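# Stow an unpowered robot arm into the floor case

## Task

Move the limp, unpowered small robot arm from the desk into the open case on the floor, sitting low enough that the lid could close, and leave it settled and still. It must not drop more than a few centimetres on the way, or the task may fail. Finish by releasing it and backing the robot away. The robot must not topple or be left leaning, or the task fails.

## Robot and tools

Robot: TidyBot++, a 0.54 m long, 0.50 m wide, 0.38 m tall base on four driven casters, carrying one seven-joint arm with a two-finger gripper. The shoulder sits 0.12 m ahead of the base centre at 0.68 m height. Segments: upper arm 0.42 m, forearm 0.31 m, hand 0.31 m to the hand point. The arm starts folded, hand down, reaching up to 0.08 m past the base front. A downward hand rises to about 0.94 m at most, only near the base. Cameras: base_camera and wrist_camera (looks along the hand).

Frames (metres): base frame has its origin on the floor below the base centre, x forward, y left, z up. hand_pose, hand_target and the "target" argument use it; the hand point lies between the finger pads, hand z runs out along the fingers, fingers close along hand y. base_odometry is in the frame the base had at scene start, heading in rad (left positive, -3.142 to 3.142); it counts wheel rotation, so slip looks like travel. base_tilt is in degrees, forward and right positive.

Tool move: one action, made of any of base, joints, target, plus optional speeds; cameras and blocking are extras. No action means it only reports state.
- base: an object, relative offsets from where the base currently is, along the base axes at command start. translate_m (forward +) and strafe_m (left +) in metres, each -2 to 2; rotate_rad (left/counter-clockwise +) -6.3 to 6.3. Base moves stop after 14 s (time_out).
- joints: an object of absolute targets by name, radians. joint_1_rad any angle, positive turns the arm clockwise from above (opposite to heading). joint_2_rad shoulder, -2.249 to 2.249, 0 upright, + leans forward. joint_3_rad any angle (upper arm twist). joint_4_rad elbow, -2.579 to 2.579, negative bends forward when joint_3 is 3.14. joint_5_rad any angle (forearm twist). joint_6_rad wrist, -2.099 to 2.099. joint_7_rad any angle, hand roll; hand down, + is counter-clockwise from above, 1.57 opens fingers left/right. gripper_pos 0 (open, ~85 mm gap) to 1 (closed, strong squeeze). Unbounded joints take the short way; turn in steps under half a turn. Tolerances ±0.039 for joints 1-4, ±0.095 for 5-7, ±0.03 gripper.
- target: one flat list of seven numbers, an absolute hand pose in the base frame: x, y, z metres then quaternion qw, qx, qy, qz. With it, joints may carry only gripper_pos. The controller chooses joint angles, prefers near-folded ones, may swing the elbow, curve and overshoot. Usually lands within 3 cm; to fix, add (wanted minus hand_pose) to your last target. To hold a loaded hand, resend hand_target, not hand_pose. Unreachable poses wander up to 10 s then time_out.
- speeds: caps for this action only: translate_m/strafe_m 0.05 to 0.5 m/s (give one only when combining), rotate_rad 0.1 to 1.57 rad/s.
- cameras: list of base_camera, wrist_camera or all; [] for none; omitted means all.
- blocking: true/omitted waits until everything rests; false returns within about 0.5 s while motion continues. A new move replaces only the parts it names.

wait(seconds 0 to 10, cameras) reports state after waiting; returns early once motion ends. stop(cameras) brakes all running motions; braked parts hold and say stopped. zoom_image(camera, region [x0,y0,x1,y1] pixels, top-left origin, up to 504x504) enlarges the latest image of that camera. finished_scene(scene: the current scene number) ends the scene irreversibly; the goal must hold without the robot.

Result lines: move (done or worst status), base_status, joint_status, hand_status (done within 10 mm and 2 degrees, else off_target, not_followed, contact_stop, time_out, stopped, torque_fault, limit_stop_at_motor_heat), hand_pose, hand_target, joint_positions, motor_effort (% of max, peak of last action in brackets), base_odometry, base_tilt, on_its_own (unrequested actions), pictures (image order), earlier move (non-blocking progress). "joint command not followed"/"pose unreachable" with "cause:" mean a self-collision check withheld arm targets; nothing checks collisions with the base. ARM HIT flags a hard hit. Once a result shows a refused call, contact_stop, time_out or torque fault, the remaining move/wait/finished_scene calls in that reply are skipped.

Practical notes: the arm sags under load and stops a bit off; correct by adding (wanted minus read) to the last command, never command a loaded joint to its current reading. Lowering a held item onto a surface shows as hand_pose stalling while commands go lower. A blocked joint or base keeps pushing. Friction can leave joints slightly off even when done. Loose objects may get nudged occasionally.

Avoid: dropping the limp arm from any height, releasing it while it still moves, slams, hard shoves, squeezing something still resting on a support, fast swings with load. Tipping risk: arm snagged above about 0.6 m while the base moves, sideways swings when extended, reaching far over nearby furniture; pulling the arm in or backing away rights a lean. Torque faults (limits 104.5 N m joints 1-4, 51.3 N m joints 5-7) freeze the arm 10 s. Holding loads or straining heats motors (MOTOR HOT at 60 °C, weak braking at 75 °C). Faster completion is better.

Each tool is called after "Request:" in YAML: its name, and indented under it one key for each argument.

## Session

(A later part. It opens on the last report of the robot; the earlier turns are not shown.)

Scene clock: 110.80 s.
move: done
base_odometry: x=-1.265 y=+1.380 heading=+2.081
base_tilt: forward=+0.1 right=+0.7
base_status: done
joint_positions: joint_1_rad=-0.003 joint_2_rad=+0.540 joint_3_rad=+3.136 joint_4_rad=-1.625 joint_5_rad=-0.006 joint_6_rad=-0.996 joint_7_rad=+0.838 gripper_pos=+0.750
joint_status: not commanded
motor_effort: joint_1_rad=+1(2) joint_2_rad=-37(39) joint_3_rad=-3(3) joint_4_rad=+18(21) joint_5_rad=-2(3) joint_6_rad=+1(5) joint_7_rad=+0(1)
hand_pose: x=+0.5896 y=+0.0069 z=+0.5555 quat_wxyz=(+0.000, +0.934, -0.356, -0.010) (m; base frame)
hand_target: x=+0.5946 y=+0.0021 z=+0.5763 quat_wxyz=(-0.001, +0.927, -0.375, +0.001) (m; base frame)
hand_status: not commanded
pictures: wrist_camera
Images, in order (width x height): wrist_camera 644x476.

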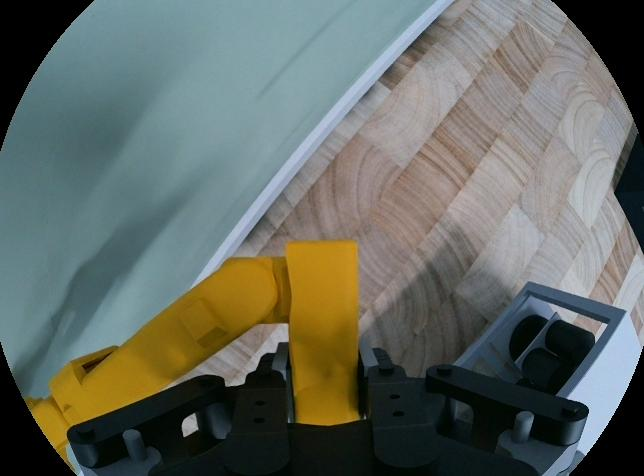

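Request:
move:
  base: {"translate_m": -0.17}
  cameras: []

Request:
move:
  joints: {"joint_7_rad": 0.1}
  cameras: ["wrist_camera"]

Request:
move:
  base: {"translate_m": 0.16}
  speeds: {"translate_m": 0.1}

Scene clock: 112.53 s.
move: done
base_odometry: x=-1.182 y=+1.232 heading=+2.082
base_tilt: forward=+0.1 right=+0.8
base_status: done
joint_positions: joint_1_rad=-0.002 joint_2_rad=+0.538 joint_3_rad=+3.136 joint_4_rad=-1.618 joint_5_rad=-0.006 joint_6_rad=-0.996 joint_7_rad=+0.836 gripper_pos=+0.750
joint_status: not commanded
motor_effort: joint_1_rad=+1(3) joint_2_rad=-37(40) joint_3_rad=-2(6) joint_4_rad=+18(19) joint_5_rad=-1(3) joint_6_rad=+0(1) joint_7_rad=+1(1)
hand_pose: x=+0.5935 y=+0.0063 z=+0.5582 quat_wxyz=(-0.002, +0.934, -0.358, -0.006) (m; base frame)
hand_target: x=+0.5946 y=+0.0021 z=+0.5763 quat_wxyz=(-0.001, +0.927, -0.375, +0.001) (m; base frame)
hand_status: not commanded
pictures: none
No camera images: "cameras" was empty.

Scene clock: 113.93 s.
move: done
base_odometry: x=-1.182 y=+1.232 heading=+2.082
base_tilt: forward=+0.1 right=+0.8
base_status: not commanded
joint_positions: joint_1_rad=-0.002 joint_2_rad=+0.538 joint_3_rad=+3.136 joint_4_rad=-1.618 joint_5_rad=-0.006 joint_6_rad=-0.996 joint_7_rad=+0.137 gripper_pos=+0.750
joint_status: all done
motor_effort: joint_1_rad=+1(1) joint_2_rad=-38(38) joint_3_rad=-3(4) joint_4_rad=+18(18) joint_5_rad=-1(2) joint_6_rad=+1(1) joint_7_rad=+1(1)
hand_pose: x=+0.5935 y=+0.0063 z=+0.5582 quat_wxyz=(+0.001, +0.755, -0.656, -0.006) (m; base frame)
hand_target: x=+0.5946 y=+0.0021 z=+0.5763 quat_wxyz=(-0.001, +0.742, -0.670, +0.000) (m; base frame)
hand_status: not commanded
pictures: wrist_camera
Images, in order (width x height): wrist_camera 644x476.

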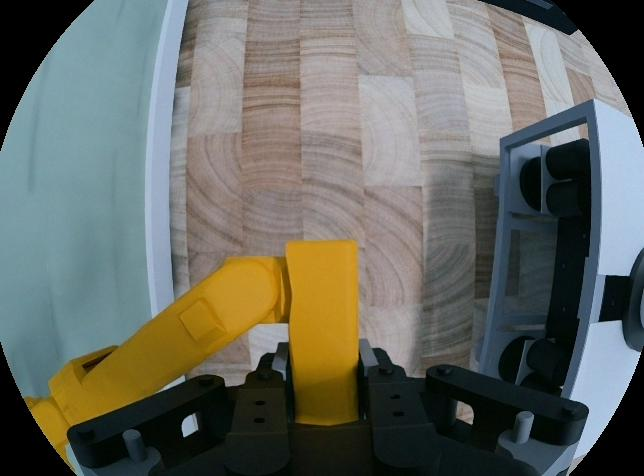

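Scene clock: 116.07 s.
move: done
base_odometry: x=-1.260 y=+1.372 heading=+2.083
base_tilt: forward=+0.2 right=+0.8
base_status: done
joint_positions: joint_1_rad=-0.001 joint_2_rad=+0.539 joint_3_rad=+3.137 joint_4_rad=-1.626 joint_5_rad=-0.004 joint_6_rad=-1.004 joint_7_rad=+0.137 gripper_pos=+0.750
joint_status: not commanded
motor_effort: joint_1_rad=+1(2) joint_2_rad=-37(40) joint_3_rad=-3(4) joint_4_rad=+18(23) joint_5_rad=-2(4) joint_6_rad=+1(7) joint_7_rad=+0(1)
hand_pose: x=+0.5869 y=+0.0053 z=+0.5559 quat_wxyz=(+0.007, +0.755, -0.656, -0.012) (m; base frame)
hand_target: x=+0.5946 y=+0.0021 z=+0.5763 quat_wxyz=(-0.001, +0.742, -0.670, +0.000) (m; base frame)
hand_status: not commanded
pictures: base_camera, wrist_camera
Images, in order (width x height): base_camera 644x364, wrist_camera 644x476.

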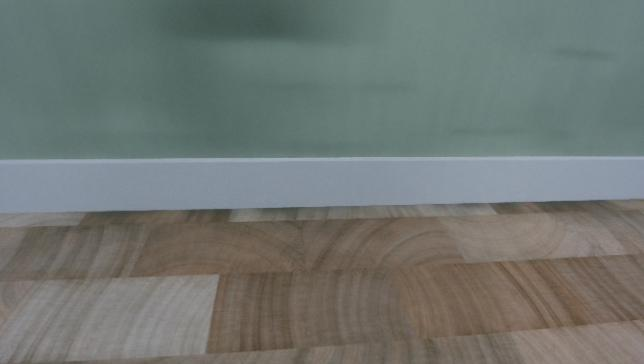

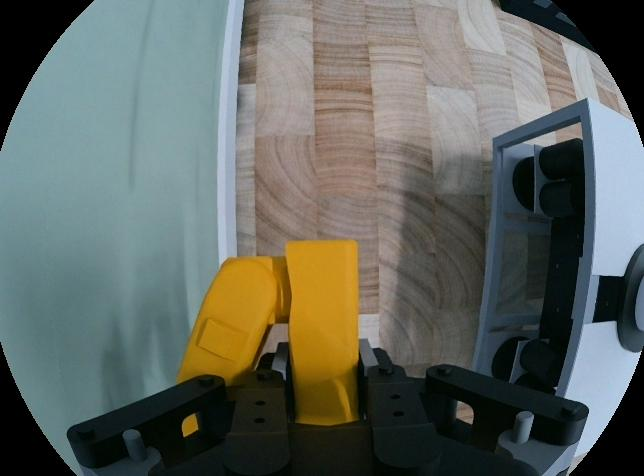

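Request:
move:
  base: {"translate_m": -0.5}
  cameras: []

Request:
move:
  base: {"rotate_rad": 0.052}
  joints: {"joint_7_rad": 1.72}
  cameras: []

Request:
move:
  base: {"translate_m": -0.433, "strafe_m": -0.817}

Scene clock: 119.17 s.
move: done
base_odometry: x=-1.015 y=+0.935 heading=+2.083
base_tilt: forward=+0.1 right=+0.7
base_status: done
joint_positions: joint_1_rad=-0.001 joint_2_rad=+0.538 joint_3_rad=+3.137 joint_4_rad=-1.619 joint_5_rad=-0.004 joint_6_rad=-1.004 joint_7_rad=+0.136 gripper_pos=+0.750
joint_status: not commanded
motor_effort: joint_1_rad=+1(4) joint_2_rad=-38(40) joint_3_rad=-2(5) joint_4_rad=+17(19) joint_5_rad=-1(3) joint_6_rad=+0(2) joint_7_rad=+1(1)
hand_pose: x=+0.5904 y=+0.0050 z=+0.5581 quat_wxyz=(+0.004, +0.754, -0.656, -0.009) (m; base frame)
hand_target: x=+0.5946 y=+0.0021 z=+0.5763 quat_wxyz=(-0.001, +0.742, -0.670, +0.000) (m; base frame)
hand_status: not commanded
pictures: none
No camera images: "cameras" was empty.

Scene clock: 121.30 s.
move: done
base_odometry: x=-1.015 y=+0.935 heading=+2.135
base_tilt: forward=+0.2 right=+0.8
base_status: done
joint_positions: joint_1_rad=-0.006 joint_2_rad=+0.538 joint_3_rad=+3.138 joint_4_rad=-1.619 joint_5_rad=-0.004 joint_6_rad=-1.004 joint_7_rad=+1.682 gripper_pos=+0.750
joint_status: all done
motor_effort: joint_1_rad=+1(4) joint_2_rad=-36(38) joint_3_rad=-2(5) joint_4_rad=+16(18) joint_5_rad=+0(3) joint_6_rad=-2(2) joint_7_rad=+0(2)
hand_pose: x=+0.5904 y=+0.0067 z=+0.5581 quat_wxyz=(-0.003, +0.998, +0.059, -0.009) (m; base frame)
hand_target: x=+0.5946 y=+0.0021 z=+0.5763 quat_wxyz=(+0.000, +0.997, +0.075, +0.001) (m; base frame)
hand_status: not commanded
pictures: none
No camera images: "cameras" was empty.

Scene clock: 124.50 s.
move: done
base_odometry: x=-0.093 y=+1.006 heading=+2.135
base_tilt: forward=+0.1 right=+0.8
base_status: done
joint_positions: joint_1_rad=+0.001 joint_2_rad=+0.538 joint_3_rad=+3.139 joint_4_rad=-1.618 joint_5_rad=-0.004 joint_6_rad=-1.004 joint_7_rad=+1.682 gripper_pos=+0.750
joint_status: not commanded
motor_effort: joint_1_rad=+1(4) joint_2_rad=-36(37) joint_3_rad=-1(4) joint_4_rad=+16(17) joint_5_rad=-1(2) joint_6_rad=-2(2) joint_7_rad=+0(1)
hand_pose: x=+0.5908 y=+0.0036 z=+0.5583 quat_wxyz=(-0.003, +0.998, +0.056, -0.009) (m; base frame)
hand_target: x=+0.5946 y=+0.0021 z=+0.5763 quat_wxyz=(+0.000, +0.997, +0.075, +0.001) (m; base frame)
hand_status: not commanded
pictures: base_camera, wrist_camera
Images, in order (width x height): base_camera 644x364, wrist_camera 644x476.

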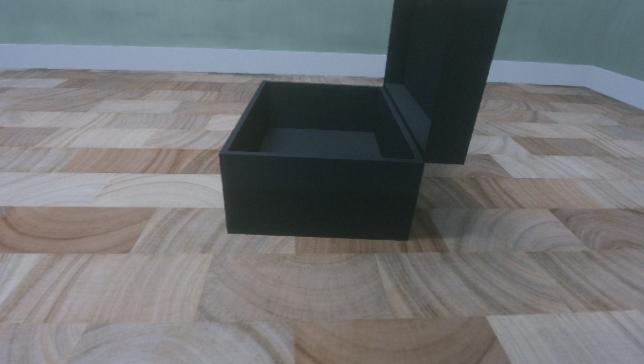

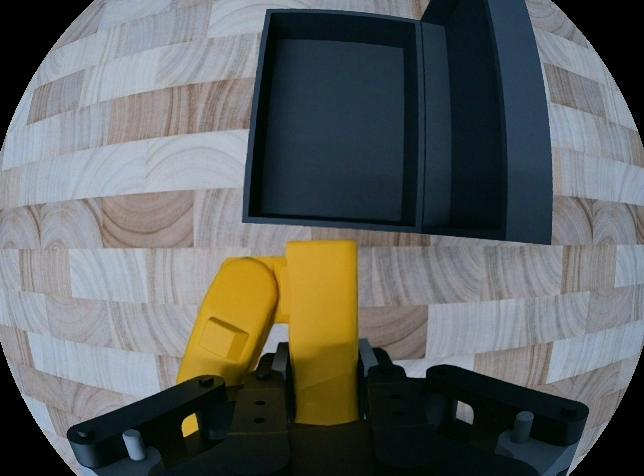

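Request:
move:
  base: {"translate_m": 0.344, "strafe_m": -0.011, "rotate_rad": 0.046}
  speeds: {"translate_m": 0.3}
  joints: {"joint_7_rad": 1.785}
  cameras: ["wrist_camera"]

Request:
move:
  joints: {"joint_2_rad": 0.727, "joint_4_rad": -1.625, "joint_6_rad": -0.68}
  cameras: ["wrist_camera"]

Request:
move:
  joints: {"joint_2_rad": 0.92, "joint_4_rad": -1.652, "joint_6_rad": -0.46}

Scene clock: 127.50 s.
move: done
base_odometry: x=-0.268 y=+1.303 heading=+2.181
base_tilt: forward=+0.2 right=+0.7
base_status: done
joint_positions: joint_1_rad=-0.005 joint_2_rad=+0.536 joint_3_rad=+3.137 joint_4_rad=-1.613 joint_5_rad=-0.004 joint_6_rad=-1.004 joint_7_rad=+1.759 gripper_pos=+0.750
joint_status: all done
motor_effort: joint_1_rad=+1(4) joint_2_rad=-36(38) joint_3_rad=-2(4) joint_4_rad=+16(18) joint_5_rad=+0(1) joint_6_rad=-2(3) joint_7_rad=+0(1)
hand_pose: x=+0.5935 y=+0.0068 z=+0.5604 quat_wxyz=(-0.003, +0.995, +0.097, -0.005) (m; base frame)
hand_target: x=+0.5946 y=+0.0021 z=+0.5763 quat_wxyz=(+0.000, +0.994, +0.108, +0.001) (m; base frame)
hand_status: not commanded
pictures: wrist_camera
Images, in order (width x height): wrist_camera 644x476.

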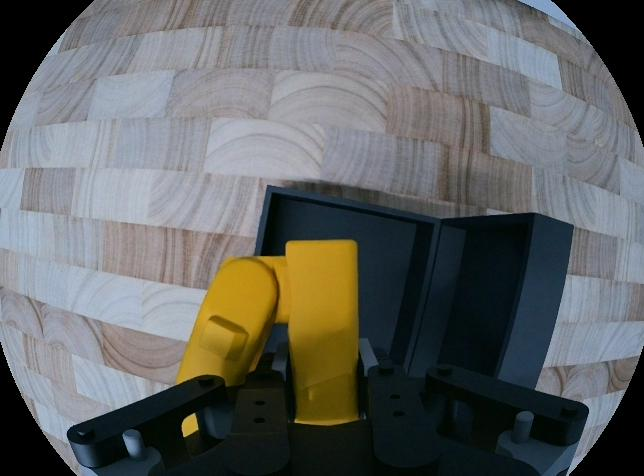

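Scene clock: 129.03 s.
move: done
base_odometry: x=-0.268 y=+1.303 heading=+2.181
base_tilt: forward=+0.2 right=+0.7
base_status: not commanded
joint_positions: joint_1_rad=-0.005 joint_2_rad=+0.752 joint_3_rad=+3.137 joint_4_rad=-1.623 joint_5_rad=-0.004 joint_6_rad=-0.744 joint_7_rad=+1.759 gripper_pos=+0.750
joint_status: all done
motor_effort: joint_1_rad=+1(1) joint_2_rad=-41(45) joint_3_rad=-2(3) joint_4_rad=+14(18) joint_5_rad=+0(1) joint_6_rad=-1(3) joint_7_rad=+1(1)
hand_pose: x=+0.6315 y=+0.0071 z=+0.4513 quat_wxyz=(-0.002, +0.995, +0.096, +0.011) (m; base frame)
hand_target: x=+0.6559 y=+0.0022 z=+0.4654 quat_wxyz=(+0.005, +0.993, +0.107, +0.055) (m; base frame)
hand_status: not commanded
pictures: wrist_camera
Images, in order (width x height): wrist_camera 644x476.

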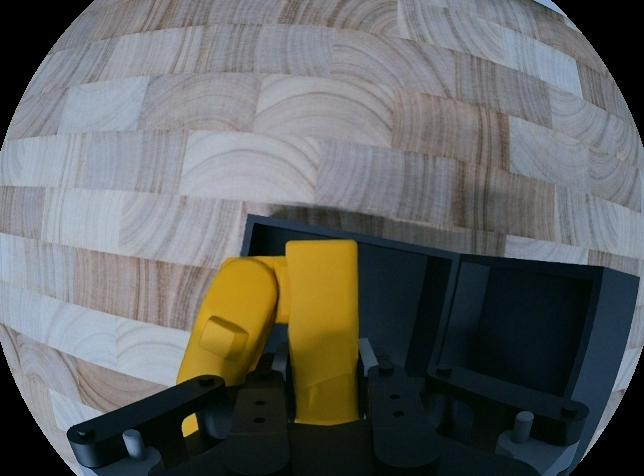

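Scene clock: 130.57 s.
move: done
base_odometry: x=-0.268 y=+1.303 heading=+2.181
base_tilt: forward=+0.1 right=+0.7
base_status: not commanded
joint_positions: joint_1_rad=-0.005 joint_2_rad=+0.945 joint_3_rad=+3.137 joint_4_rad=-1.649 joint_5_rad=-0.004 joint_6_rad=-0.524 joint_7_rad=+1.759 gripper_pos=+0.750
joint_status: all done
motor_effort: joint_1_rad=+1(1) joint_2_rad=-42(47) joint_3_rad=-2(3) joint_4_rad=+10(15) joint_5_rad=+0(1) joint_6_rad=-1(2) joint_7_rad=+0(1)
hand_pose: x=+0.6306 y=+0.0070 z=+0.3485 quat_wxyz=(-0.002, +0.995, +0.096, +0.012) (m; base frame)
hand_target: x=+0.6573 y=+0.0023 z=+0.3626 quat_wxyz=(+0.005, +0.993, +0.107, +0.055) (m; base frame)
hand_status: not commanded
pictures: base_camera, wrist_camera
Images, in order (width x height): base_camera 644x364, wrist_camera 644x476.

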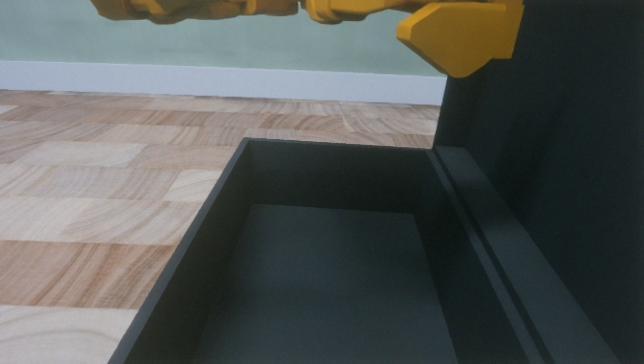

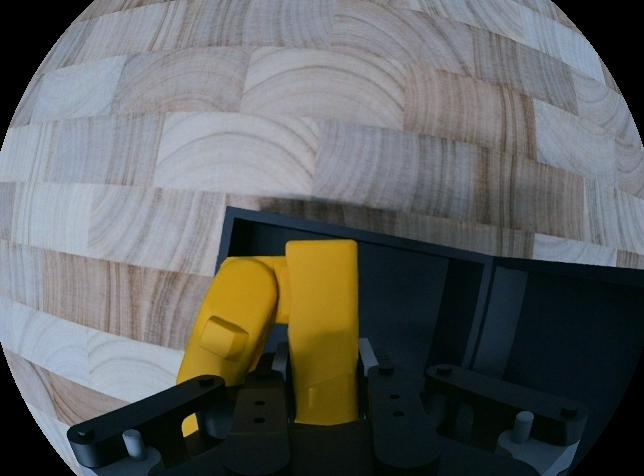

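Request:
move:
  base: {"strafe_m": -0.018}
  joints: {"joint_2_rad": 1.128, "joint_4_rad": -1.62, "joint_6_rad": -0.33}

Scene clock: 132.63 s.
move: done
base_odometry: x=-0.253 y=+1.314 heading=+2.181
base_tilt: forward=+0.1 right=+0.7
base_status: done
joint_positions: joint_1_rad=+0.004 joint_2_rad=+1.151 joint_3_rad=+3.139 joint_4_rad=-1.630 joint_5_rad=-0.004 joint_6_rad=-0.391 joint_7_rad=+1.759 gripper_pos=+0.750
joint_status: all done
motor_effort: joint_1_rad=+1(4) joint_2_rad=-43(48) joint_3_rad=-2(4) joint_4_rad=+6(11) joint_5_rad=+0(1) joint_6_rad=-2(2) joint_7_rad=+1(1)
hand_pose: x=+0.6049 y=+0.0016 z=+0.2478 quat_wxyz=(-0.003, +0.996, +0.091, -0.015) (m; base frame)
hand_target: x=+0.6395 y=+0.0023 z=+0.2611 quat_wxyz=(+0.003, +0.994, +0.107, +0.032) (m; base frame)
hand_status: not commanded
pictures: base_camera, wrist_camera
Images, in order (width x height): base_camera 644x364, wrist_camera 644x476.

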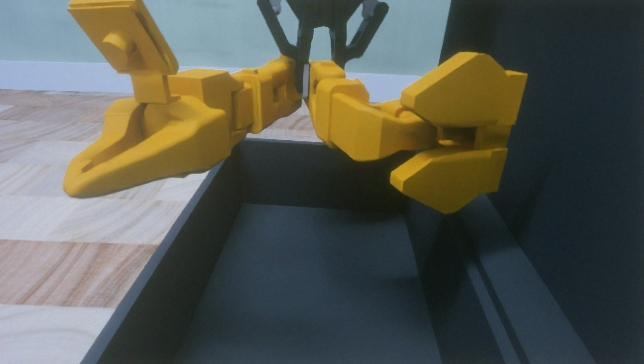

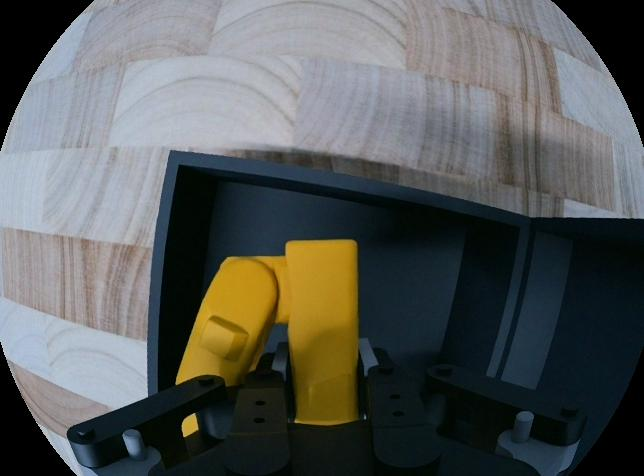

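Request:
move:
  joints: {"joint_2_rad": 0.72, "joint_4_rad": -1.6, "joint_6_rad": -0.83}
  cameras: []

Request:
move:
  base: {"strafe_m": 0.78}
  cameras: []

Request:
move:
  base: {"rotate_rad": -0.104}
  joints: {"joint_7_rad": -0.125}
  cameras: ["wrist_camera"]

Scene clock: 135.10 s.
move: done
base_odometry: x=-0.253 y=+1.314 heading=+2.181
base_tilt: forward=+0.1 right=+0.8
base_status: not commanded
joint_positions: joint_1_rad=+0.004 joint_2_rad=+0.746 joint_3_rad=+3.139 joint_4_rad=-1.615 joint_5_rad=-0.004 joint_6_rad=-0.740 joint_7_rad=+1.759 gripper_pos=+0.750
joint_status: all done
motor_effort: joint_1_rad=+1(1) joint_2_rad=-41(47) joint_3_rad=-2(3) joint_4_rad=+14(15) joint_5_rad=+0(0) joint_6_rad=-1(3) joint_7_rad=+0(1)
hand_pose: x=+0.6387 y=+0.0016 z=+0.4567 quat_wxyz=(+0.000, +0.996, +0.091, +0.021) (m; base frame)
hand_target: x=+0.6240 y=+0.0022 z=+0.4728 quat_wxyz=(-0.001, +0.994, +0.107, -0.004) (m; base frame)
hand_status: not commanded
pictures: none
No camera images: "cameras" was empty.

Scene clock: 137.87 s.
move: done
base_odometry: x=-0.893 y=+0.867 heading=+2.181
base_tilt: forward=+0.1 right=+0.7
base_status: done
joint_positions: joint_1_rad=-0.003 joint_2_rad=+0.746 joint_3_rad=+3.140 joint_4_rad=-1.615 joint_5_rad=-0.004 joint_6_rad=-0.744 joint_7_rad=+1.759 gripper_pos=+0.750
joint_status: not commanded
motor_effort: joint_1_rad=+1(4) joint_2_rad=-41(43) joint_3_rad=-2(5) joint_4_rad=+14(15) joint_5_rad=+0(1) joint_6_rad=-1(1) joint_7_rad=+0(1)
hand_pose: x=+0.6374 y=+0.0049 z=+0.4567 quat_wxyz=(+0.000, +0.995, +0.095, +0.019) (m; base frame)
hand_target: x=+0.6240 y=+0.0022 z=+0.4728 quat_wxyz=(-0.001, +0.994, +0.107, -0.004) (m; base frame)
hand_status: not commanded
pictures: none
No camera images: "cameras" was empty.

Scene clock: 140.27 s.
move: done
base_odometry: x=-0.893 y=+0.867 heading=+2.076
base_tilt: forward=+0.2 right=+0.8
base_status: done
joint_positions: joint_1_rad=+0.004 joint_2_rad=+0.746 joint_3_rad=+3.150 joint_4_rad=-1.615 joint_5_rad=-0.004 joint_6_rad=-0.761 joint_7_rad=-0.087 gripper_pos=+0.750
joint_status: all done
motor_effort: joint_1_rad=+1(5) joint_2_rad=-43(43) joint_3_rad=-3(6) joint_4_rad=+16(16) joint_5_rad=-1(2) joint_6_rad=+1(2) joint_7_rad=+0(1)
hand_pose: x=+0.6320 y=-0.0041 z=+0.4564 quat_wxyz=(-0.006, +0.671, -0.741, +0.008) (m; base frame)
hand_target: x=+0.6240 y=+0.0022 z=+0.4728 quat_wxyz=(+0.003, +0.662, -0.749, -0.003) (m; base frame)
hand_status: not commanded
pictures: wrist_camera
Images, in order (width x height): wrist_camera 644x476.

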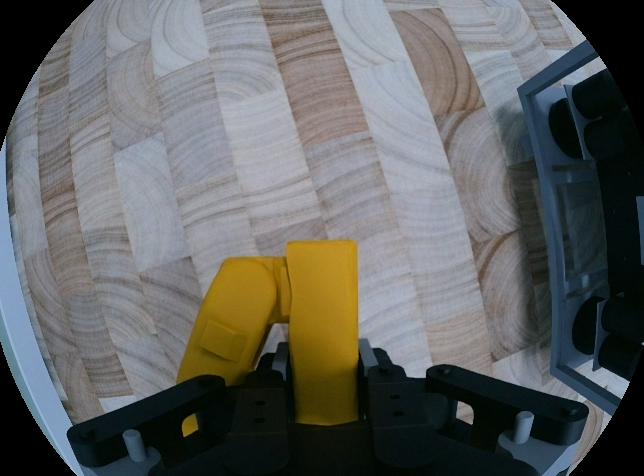

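Request:
move:
  base: {"translate_m": 0.5}
  speeds: {"translate_m": 0.3}
  cameras: ["wrist_camera"]

Request:
move:
  base: {"translate_m": 0.085}
  speeds: {"translate_m": 0.1}
  cameras: ["wrist_camera"]

Scene clock: 142.90 s.
move: done
base_odometry: x=-1.135 y=+1.304 heading=+2.076
base_tilt: forward=+0.1 right=+0.7
base_status: done
joint_positions: joint_1_rad=+0.004 joint_2_rad=+0.746 joint_3_rad=+3.150 joint_4_rad=-1.615 joint_5_rad=-0.004 joint_6_rad=-0.769 joint_7_rad=-0.087 gripper_pos=+0.750
joint_status: not commanded
motor_effort: joint_1_rad=+1(2) joint_2_rad=-42(45) joint_3_rad=-3(3) joint_4_rad=+16(17) joint_5_rad=-1(2) joint_6_rad=+1(3) joint_7_rad=+0(1)
hand_pose: x=+0.6295 y=-0.0040 z=+0.4561 quat_wxyz=(-0.003, +0.671, -0.741, +0.005) (m; base frame)
hand_target: x=+0.6240 y=+0.0022 z=+0.4728 quat_wxyz=(+0.003, +0.662, -0.749, -0.003) (m; base frame)
hand_status: not commanded
pictures: wrist_camera
Images, in order (width x height): wrist_camera 644x476.

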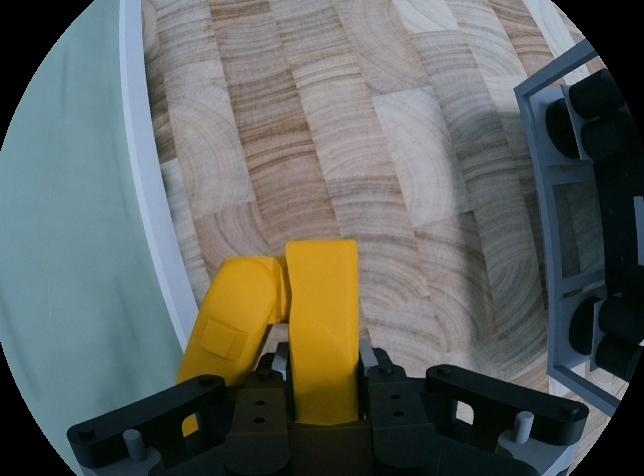

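Scene clock: 144.27 s.
move: done
base_odometry: x=-1.176 y=+1.379 heading=+2.076
base_tilt: forward=+0.2 right=+0.7
base_status: done
joint_positions: joint_1_rad=+0.004 joint_2_rad=+0.747 joint_3_rad=+3.150 joint_4_rad=-1.621 joint_5_rad=-0.002 joint_6_rad=-0.788 joint_7_rad=-0.088 gripper_pos=+0.750
joint_status: not commanded
motor_effort: joint_1_rad=+2(2) joint_2_rad=-43(44) joint_3_rad=-2(4) joint_4_rad=+16(19) joint_5_rad=-2(4) joint_6_rad=+2(5) joint_7_rad=+0(2)
hand_pose: x=+0.6204 y=-0.0044 z=+0.4542 quat_wxyz=(+0.007, +0.671, -0.741, -0.003) (m; base frame)
hand_target: x=+0.6240 y=+0.0022 z=+0.4728 quat_wxyz=(+0.003, +0.662, -0.749, -0.003) (m; base frame)
hand_status: not commanded
pictures: wrist_camera
Images, in order (width x height): wrist_camera 644x476.

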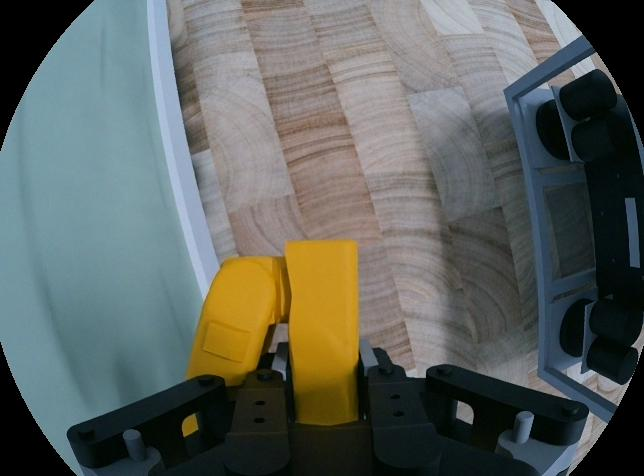

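Request:
move:
  base: {"translate_m": 0.025}
  speeds: {"translate_m": 0.1}
  cameras: ["wrist_camera"]

Scene clock: 145.10 s.
move: done
base_odometry: x=-1.188 y=+1.401 heading=+2.076
base_tilt: forward=+0.1 right=+0.7
base_status: done
joint_positions: joint_1_rad=+0.004 joint_2_rad=+0.751 joint_3_rad=+3.150 joint_4_rad=-1.624 joint_5_rad=+0.000 joint_6_rad=-0.797 joint_7_rad=-0.090 gripper_pos=+0.750
joint_status: not commanded
motor_effort: joint_1_rad=+1(1) joint_2_rad=-43(45) joint_3_rad=-3(4) joint_4_rad=+17(20) joint_5_rad=-2(4) joint_6_rad=+2(5) joint_7_rad=+0(1)
hand_pose: x=+0.6146 y=-0.0046 z=+0.4518 quat_wxyz=(+0.013, +0.671, -0.742, -0.008) (m; base frame)
hand_target: x=+0.6240 y=+0.0022 z=+0.4728 quat_wxyz=(+0.003, +0.662, -0.749, -0.003) (m; base frame)
hand_status: not commanded
pictures: wrist_camera
Images, in order (width x height): wrist_camera 644x476.

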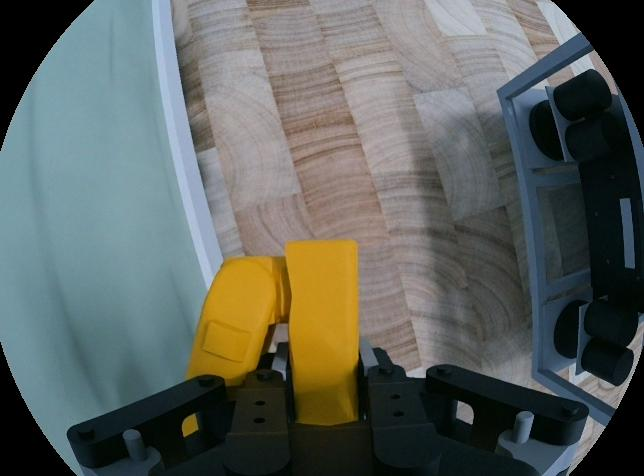

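Request:
move:
  base: {"translate_m": -0.5}
  cameras: []

Request:
move:
  base: {"rotate_rad": 0.104}
  joints: {"joint_7_rad": 1.86}
  cameras: ["wrist_camera"]

Request:
move:
  base: {"translate_m": -0.313, "strafe_m": -0.732}

Scene clock: 147.97 s.
move: done
base_odometry: x=-0.946 y=+0.963 heading=+2.076
base_tilt: forward=+0.1 right=+0.8
base_status: done
joint_positions: joint_1_rad=+0.002 joint_2_rad=+0.751 joint_3_rad=+3.149 joint_4_rad=-1.616 joint_5_rad=+0.000 joint_6_rad=-0.797 joint_7_rad=-0.092 gripper_pos=+0.750
joint_status: not commanded
motor_effort: joint_1_rad=+1(4) joint_2_rad=-42(44) joint_3_rad=-3(4) joint_4_rad=+15(17) joint_5_rad=-1(2) joint_6_rad=+1(2) joint_7_rad=+1(1)
hand_pose: x=+0.6190 y=-0.0036 z=+0.4536 quat_wxyz=(+0.010, +0.671, -0.741, -0.006) (m; base frame)
hand_target: x=+0.6240 y=+0.0022 z=+0.4728 quat_wxyz=(+0.003, +0.662, -0.749, -0.003) (m; base frame)
hand_status: not commanded
pictures: none
No camera images: "cameras" was empty.

Scene clock: 150.40 s.
move: done
base_odometry: x=-0.946 y=+0.963 heading=+2.181
base_tilt: forward=+0.2 right=+0.7
base_status: done
joint_positions: joint_1_rad=-0.004 joint_2_rad=+0.751 joint_3_rad=+3.138 joint_4_rad=-1.616 joint_5_rad=+0.000 joint_6_rad=-0.797 joint_7_rad=+1.822 gripper_pos=+0.750
joint_status: all done
motor_effort: joint_1_rad=+0(6) joint_2_rad=-41(43) joint_3_rad=-2(6) joint_4_rad=+14(15) joint_5_rad=+0(2) joint_6_rad=-2(2) joint_7_rad=+0(2)
hand_pose: x=+0.6189 y=+0.0054 z=+0.4536 quat_wxyz=(-0.003, +0.992, +0.129, -0.011) (m; base frame)
hand_target: x=+0.6240 y=+0.0022 z=+0.4728 quat_wxyz=(-0.001, +0.989, +0.145, -0.004) (m; base frame)
hand_status: not commanded
pictures: wrist_camera
Images, in order (width x height): wrist_camera 644x476.

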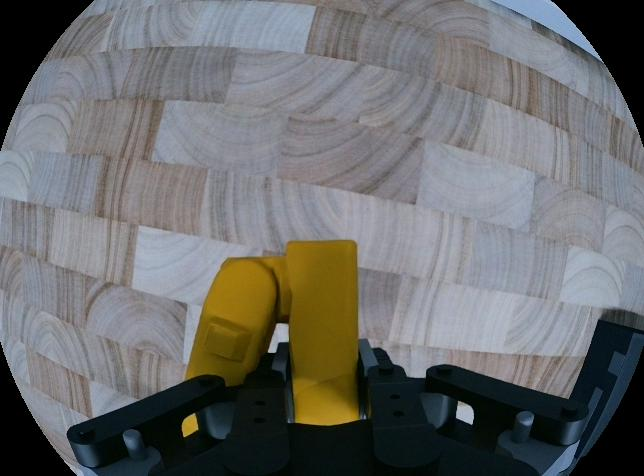

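Scene clock: 153.33 s.
move: done
base_odometry: x=-0.167 y=+1.126 heading=+2.181
base_tilt: forward=+0.1 right=+0.7
base_status: done
joint_positions: joint_1_rad=+0.002 joint_2_rad=+0.750 joint_3_rad=+3.138 joint_4_rad=-1.615 joint_5_rad=+0.000 joint_6_rad=-0.797 joint_7_rad=+1.822 gripper_pos=+0.750
joint_status: not commanded
motor_effort: joint_1_rad=+1(4) joint_2_rad=-40(42) joint_3_rad=-3(4) joint_4_rad=+13(14) joint_5_rad=+0(1) joint_6_rad=-2(3) joint_7_rad=+1(1)
hand_pose: x=+0.6194 y=+0.0020 z=+0.4540 quat_wxyz=(-0.003, +0.992, +0.125, -0.010) (m; base frame)
hand_target: x=+0.6240 y=+0.0022 z=+0.4728 quat_wxyz=(-0.001, +0.989, +0.145, -0.004) (m; base frame)
hand_status: not commanded
pictures: base_camera, wrist_camera
Images, in order (width x height): base_camera 644x364, wrist_camera 644x476.

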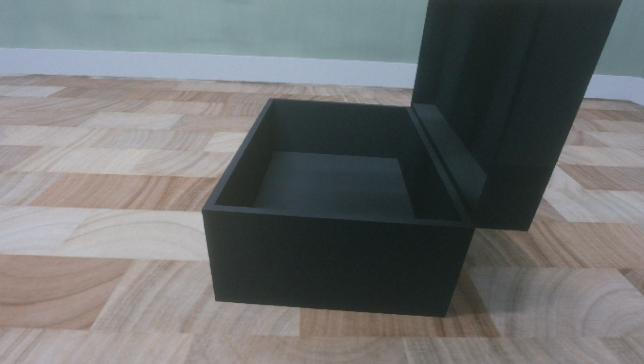

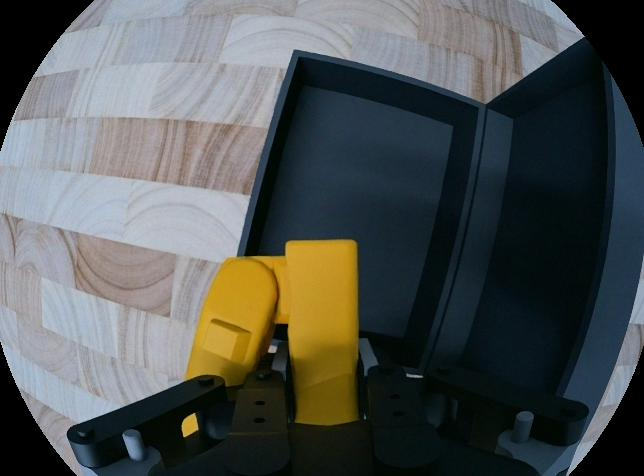

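Request:
move:
  base: {"translate_m": 0.204, "strafe_m": 0.005}
  speeds: {"translate_m": 0.3}
  cameras: []

Request:
move:
  joints: {"joint_2_rad": 0.92, "joint_4_rad": -1.66, "joint_6_rad": -0.47}
  cameras: ["wrist_camera"]

Request:
move:
  joints: {"joint_2_rad": 1.13, "joint_4_rad": -1.61, "joint_6_rad": -0.305}

Scene clock: 155.83 s.
move: done
base_odometry: x=-0.288 y=+1.291 heading=+2.181
base_tilt: forward=+0.2 right=+0.8
base_status: done
joint_positions: joint_1_rad=+0.002 joint_2_rad=+0.749 joint_3_rad=+3.138 joint_4_rad=-1.608 joint_5_rad=+0.000 joint_6_rad=-0.797 joint_7_rad=+1.822 gripper_pos=+0.750
joint_status: not commanded
motor_effort: joint_1_rad=+1(2) joint_2_rad=-41(42) joint_3_rad=-3(3) joint_4_rad=+14(15) joint_5_rad=+0(1) joint_6_rad=-2(3) joint_7_rad=+1(1)
hand_pose: x=+0.6233 y=+0.0020 z=+0.4559 quat_wxyz=(-0.002, +0.992, +0.125, -0.006) (m; base frame)
hand_target: x=+0.6240 y=+0.0022 z=+0.4728 quat_wxyz=(-0.001, +0.989, +0.145, -0.004) (m; base frame)
hand_status: not commanded
pictures: none
No camera images: "cameras" was empty.

Scene clock: 157.37 s.
move: done
base_odometry: x=-0.288 y=+1.291 heading=+2.181
base_tilt: forward=+0.1 right=+0.7
base_status: not commanded
joint_positions: joint_1_rad=+0.002 joint_2_rad=+0.945 joint_3_rad=+3.138 joint_4_rad=-1.656 joint_5_rad=+0.000 joint_6_rad=-0.533 joint_7_rad=+1.822 gripper_pos=+0.750
joint_status: all done
motor_effort: joint_1_rad=+1(1) joint_2_rad=-42(48) joint_3_rad=-2(3) joint_4_rad=+10(14) joint_5_rad=+0(0) joint_6_rad=-1(2) joint_7_rad=+1(1)
hand_pose: x=+0.6240 y=+0.0021 z=+0.3475 quat_wxyz=(-0.001, +0.992, +0.125, +0.004) (m; base frame)
hand_target: x=+0.6496 y=+0.0023 z=+0.3607 quat_wxyz=(+0.006, +0.988, +0.144, +0.045) (m; base frame)
hand_status: not commanded
pictures: wrist_camera
Images, in order (width x height): wrist_camera 644x476.

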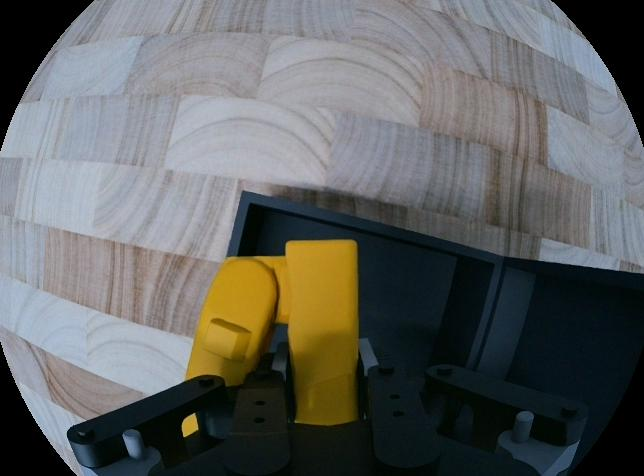

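Scene clock: 158.93 s.
move: done
base_odometry: x=-0.288 y=+1.291 heading=+2.181
base_tilt: forward=+0.1 right=+0.7
base_status: not commanded
joint_positions: joint_1_rad=+0.002 joint_2_rad=+1.154 joint_3_rad=+3.138 joint_4_rad=-1.621 joint_5_rad=+0.000 joint_6_rad=-0.367 joint_7_rad=+1.822 gripper_pos=+0.750
joint_status: all done
motor_effort: joint_1_rad=+1(1) joint_2_rad=-43(48) joint_3_rad=-2(3) joint_4_rad=+7(11) joint_5_rad=+0(0) joint_6_rad=-2(3) joint_7_rad=+1(1)
hand_pose: x=+0.6162 y=+0.0022 z=+0.2474 quat_wxyz=(-0.002, +0.992, +0.125, +0.000) (m; base frame)
hand_target: x=+0.6524 y=+0.0023 z=+0.2622 quat_wxyz=(+0.006, +0.988, +0.144, +0.048) (m; base frame)
hand_status: not commanded
pictures: base_camera, wrist_camera
Images, in order (width x height): base_camera 644x364, wrist_camera 644x476.

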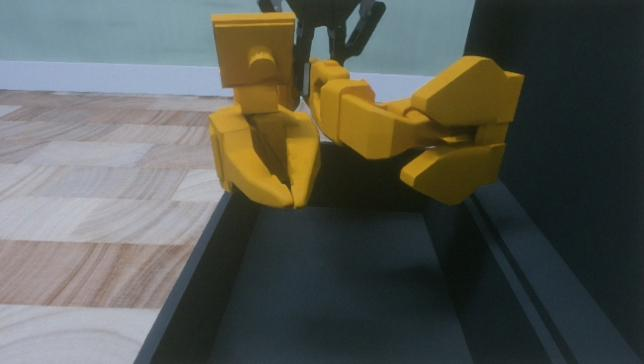

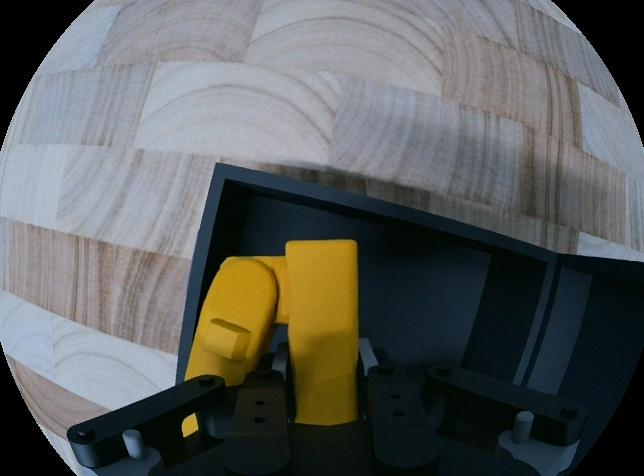

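Request:
move:

Scene clock: 159.57 s.
base_odometry: x=-0.288 y=+1.291 heading=+2.181
base_tilt: forward=+0.1 right=+0.7
base_status: not commanded
joint_positions: joint_1_rad=+0.002 joint_2_rad=+1.154 joint_3_rad=+3.138 joint_4_rad=-1.621 joint_5_rad=+0.000 joint_6_rad=-0.367 joint_7_rad=+1.822 gripper_pos=+0.750
joint_status: all done
motor_effort: joint_1_rad=+1(1) joint_2_rad=-44(48) joint_3_rad=-2(3) joint_4_rad=+7(11) joint_5_rad=+0(0) joint_6_rad=-2(3) joint_7_rad=+0(1)
hand_pose: x=+0.6162 y=+0.0022 z=+0.2474 quat_wxyz=(-0.002, +0.992, +0.125, +0.000) (m; base frame)
hand_target: x=+0.6524 y=+0.0023 z=+0.2622 quat_wxyz=(+0.006, +0.988, +0.144, +0.048) (m; base frame)
hand_status: not commanded
pictures: base_camera, wrist_camera
Images, in order (width x height): base_camera 644x364, wrist_camera 644x476.

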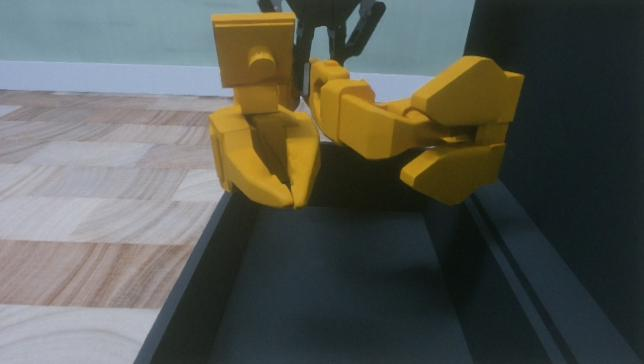

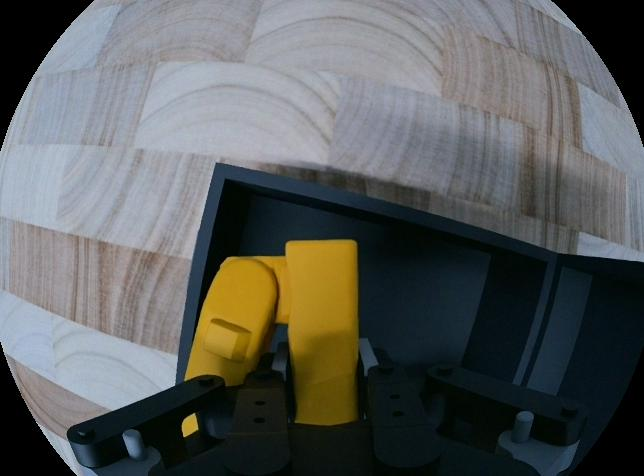

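Request:
zoom_image:
  camera: "base_camera"
  region: [120, 0, 620, 364]

Request:
zoom_image:
  camera: "wrist_camera"
  region: [120, 130, 600, 476]

Scaled by 1.008.

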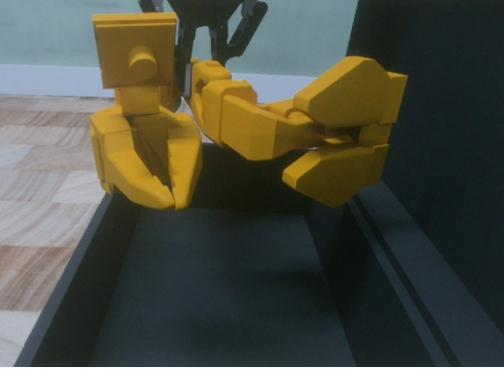

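Scaled by 1.050.

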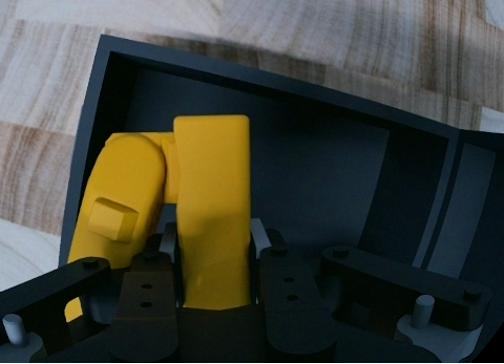

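Request:
move:
  base: {"strafe_m": -0.009, "translate_m": 0.003}
  joints: {"joint_2_rad": 1.25, "joint_4_rad": -1.53, "joint_6_rad": -0.24}

Scene clock: 161.73 s.
move: done
base_odometry: x=-0.282 y=+1.299 heading=+2.181
base_tilt: forward=+0.2 right=+0.7
base_status: done
joint_positions: joint_1_rad=+0.003 joint_2_rad=+1.270 joint_3_rad=+3.139 joint_4_rad=-1.539 joint_5_rad=+0.000 joint_6_rad=-0.300 joint_7_rad=+1.822 gripper_pos=+0.750
joint_status: all done
motor_effort: joint_1_rad=+1(4) joint_2_rad=-45(49) joint_3_rad=-2(4) joint_4_rad=+6(9) joint_5_rad=+0(1) joint_6_rad=-1(3) joint_7_rad=+1(1)
hand_pose: x=+0.6337 y=+0.0017 z=+0.1981 quat_wxyz=(+0.001, +0.992, +0.124, +0.016) (m; base frame)
hand_target: x=+0.6673 y=+0.0023 z=+0.2115 quat_wxyz=(+0.008, +0.988, +0.144, +0.060) (m; base frame)
hand_status: not commanded
pictures: base_camera, wrist_camera
Images, in order (width x height): base_camera 644x364, wrist_camera 644x476.

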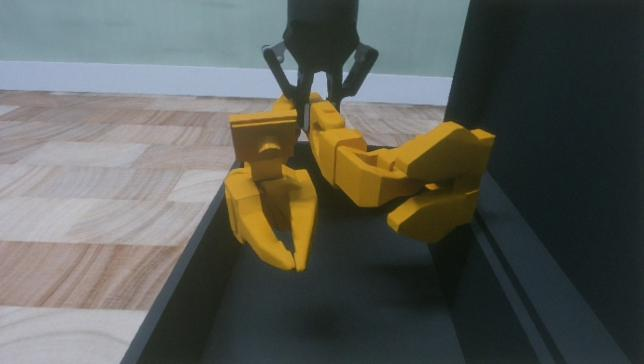

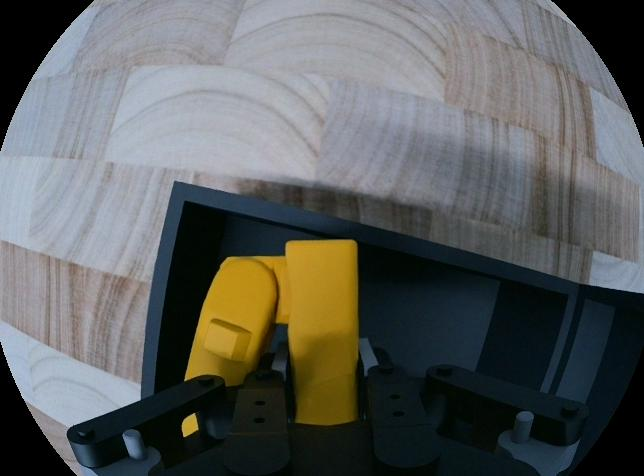

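Request:
move:
  joints: {"joint_2_rad": 1.362, "joint_4_rad": -1.462, "joint_6_rad": -0.205}

Scene clock: 162.93 s.
move: done
base_odometry: x=-0.282 y=+1.298 heading=+2.181
base_tilt: forward=+0.2 right=+0.7
base_status: not commanded
joint_positions: joint_1_rad=+0.003 joint_2_rad=+1.349 joint_3_rad=+3.139 joint_4_rad=-1.480 joint_5_rad=+0.000 joint_6_rad=-0.274 joint_7_rad=+1.822 gripper_pos=+0.750
joint_status: all done
motor_effort: joint_1_rad=+0(2) joint_2_rad=-40(46) joint_3_rad=-3(5) joint_4_rad=+8(8) joint_5_rad=+0(1) joint_6_rad=+2(2) joint_7_rad=+1(1)
hand_pose: x=+0.6379 y=+0.0011 z=+0.1640 quat_wxyz=(+0.001, +0.992, +0.124, +0.019) (m; base frame)
hand_target: x=+0.6638 y=+0.0023 z=+0.1611 quat_wxyz=(+0.007, +0.988, +0.144, +0.056) (m; base frame)
hand_status: not commanded
pictures: base_camera, wrist_camera
Images, in order (width x height): base_camera 644x364, wrist_camera 644x476.

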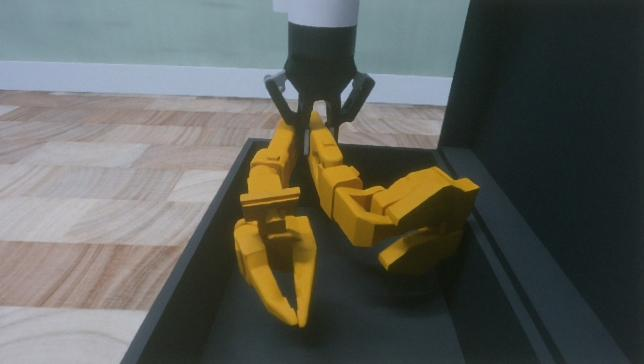

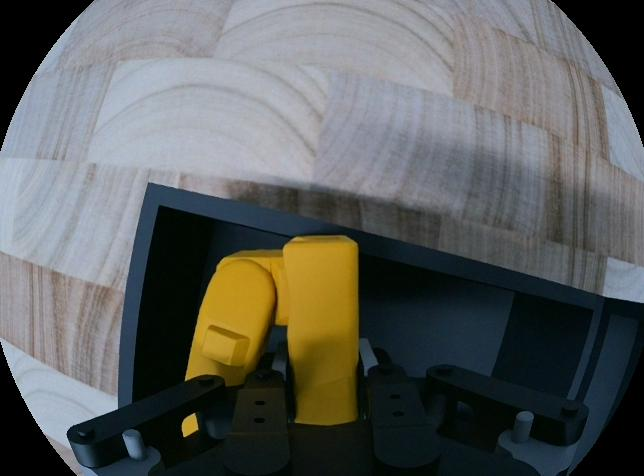

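Request:
move:
  joints: {"joint_2_rad": 1.25, "joint_4_rad": -1.55, "joint_6_rad": -0.24}

Request:
move:
  base: {"translate_m": -0.02}

Scene clock: 164.13 s.
move: done
base_odometry: x=-0.282 y=+1.298 heading=+2.181
base_tilt: forward=+0.1 right=+0.7
base_status: not commanded
joint_positions: joint_1_rad=+0.003 joint_2_rad=+1.281 joint_3_rad=+3.139 joint_4_rad=-1.543 joint_5_rad=+0.000 joint_6_rad=-0.273 joint_7_rad=+1.822 gripper_pos=+0.750
joint_status: all done
motor_effort: joint_1_rad=+1(1) joint_2_rad=-45(47) joint_3_rad=-2(3) joint_4_rad=+6(9) joint_5_rad=+0(0) joint_6_rad=-1(2) joint_7_rad=+0(1)
hand_pose: x=+0.6345 y=+0.0011 z=+0.1927 quat_wxyz=(+0.002, +0.992, +0.124, +0.023) (m; base frame)
hand_target: x=+0.6552 y=+0.0023 z=+0.2086 quat_wxyz=(+0.007, +0.988, +0.144, +0.050) (m; base frame)
hand_status: not commanded
pictures: base_camera, wrist_camera
Images, in order (width x height): base_camera 644x364, wrist_camera 644x476.

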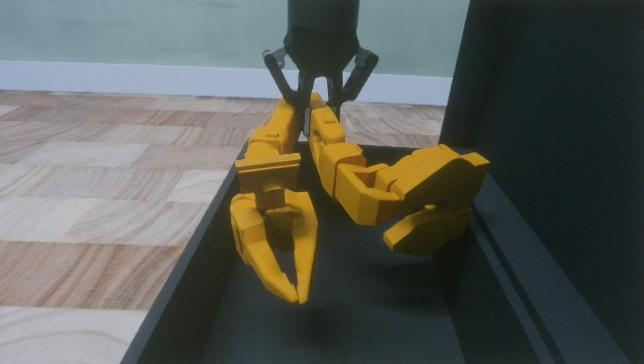

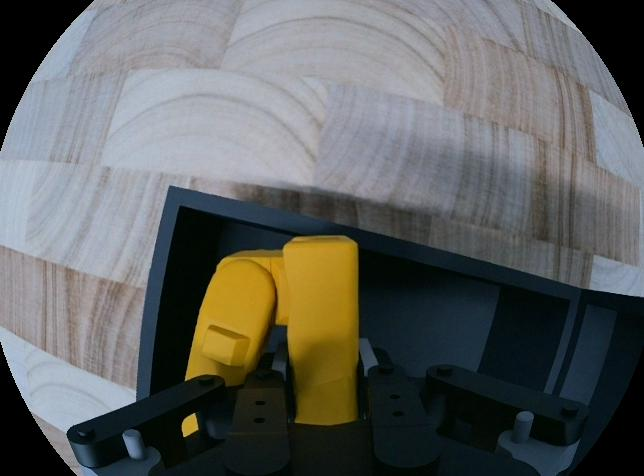

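Scene clock: 164.83 s.
move: done
base_odometry: x=-0.271 y=+1.282 heading=+2.181
base_tilt: forward=+0.1 right=+0.7
base_status: done
joint_positions: joint_1_rad=+0.003 joint_2_rad=+1.279 joint_3_rad=+3.139 joint_4_rad=-1.552 joint_5_rad=+0.000 joint_6_rad=-0.273 joint_7_rad=+1.822 gripper_pos=+0.750
joint_status: not commanded
motor_effort: joint_1_rad=+1(2) joint_2_rad=-45(47) joint_3_rad=-3(3) joint_4_rad=+6(8) joint_5_rad=+0(0) joint_6_rad=-1(2) joint_7_rad=+1(1)
hand_pose: x=+0.6294 y=+0.0013 z=+0.1922 quat_wxyz=(+0.001, +0.992, +0.124, +0.018) (m; base frame)
hand_target: x=+0.6552 y=+0.0023 z=+0.2086 quat_wxyz=(+0.007, +0.988, +0.144, +0.050) (m; base frame)
hand_status: not commanded
pictures: base_camera, wrist_camera
Images, in order (width x height): base_camera 644x364, wrist_camera 644x476.

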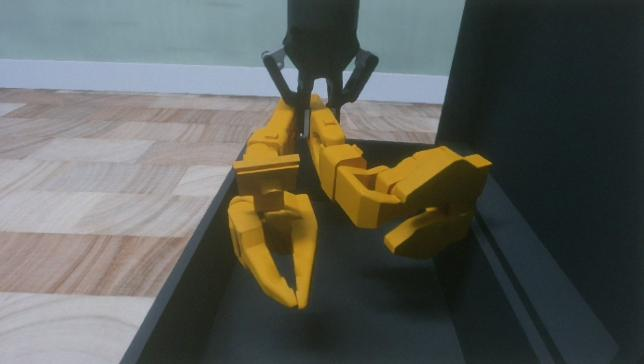

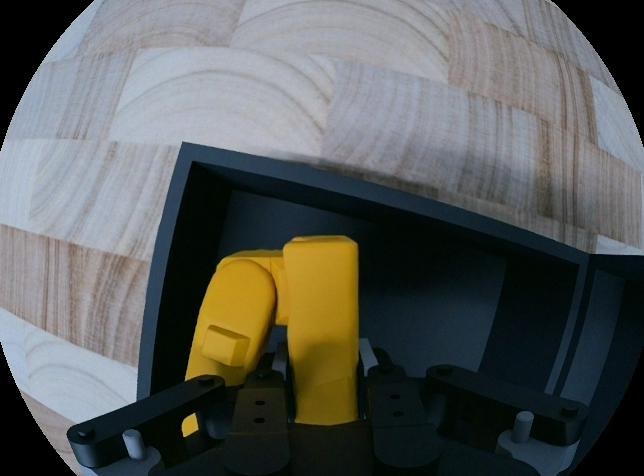

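Request:
move:
  joints: {"joint_2_rad": 1.34, "joint_4_rad": -1.50, "joint_6_rad": -0.21}

Scene clock: 166.37 s.
move: done
base_odometry: x=-0.271 y=+1.282 heading=+2.181
base_tilt: forward=+0.1 right=+0.8
base_status: not commanded
joint_positions: joint_1_rad=+0.003 joint_2_rad=+1.360 joint_3_rad=+3.139 joint_4_rad=-1.507 joint_5_rad=+0.000 joint_6_rad=-0.263 joint_7_rad=+1.822 gripper_pos=+0.750
joint_status: all done
motor_effort: joint_1_rad=+1(1) joint_2_rad=-45(48) joint_3_rad=-2(3) joint_4_rad=+5(7) joint_5_rad=+0(0) joint_6_rad=-1(3) joint_7_rad=+1(1)
hand_pose: x=+0.6192 y=+0.0014 z=+0.1560 quat_wxyz=(-0.001, +0.992, +0.124, +0.006) (m; base frame)
hand_target: x=+0.6504 y=+0.0023 z=+0.1679 quat_wxyz=(+0.006, +0.989, +0.144, +0.045) (m; base frame)
hand_status: not commanded
pictures: base_camera, wrist_camera
Images, in order (width x height): base_camera 644x364, wrist_camera 644x476.

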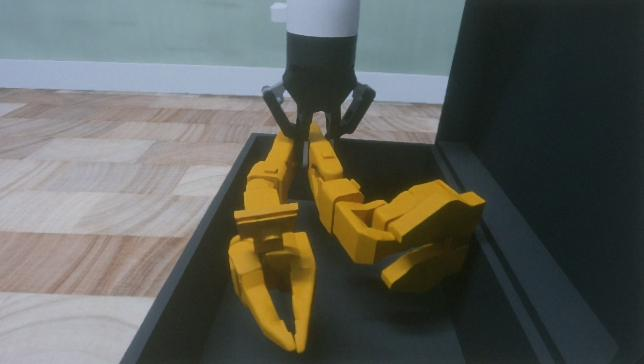

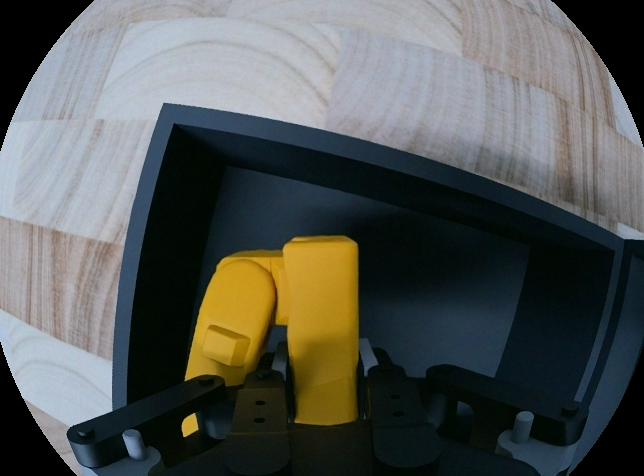

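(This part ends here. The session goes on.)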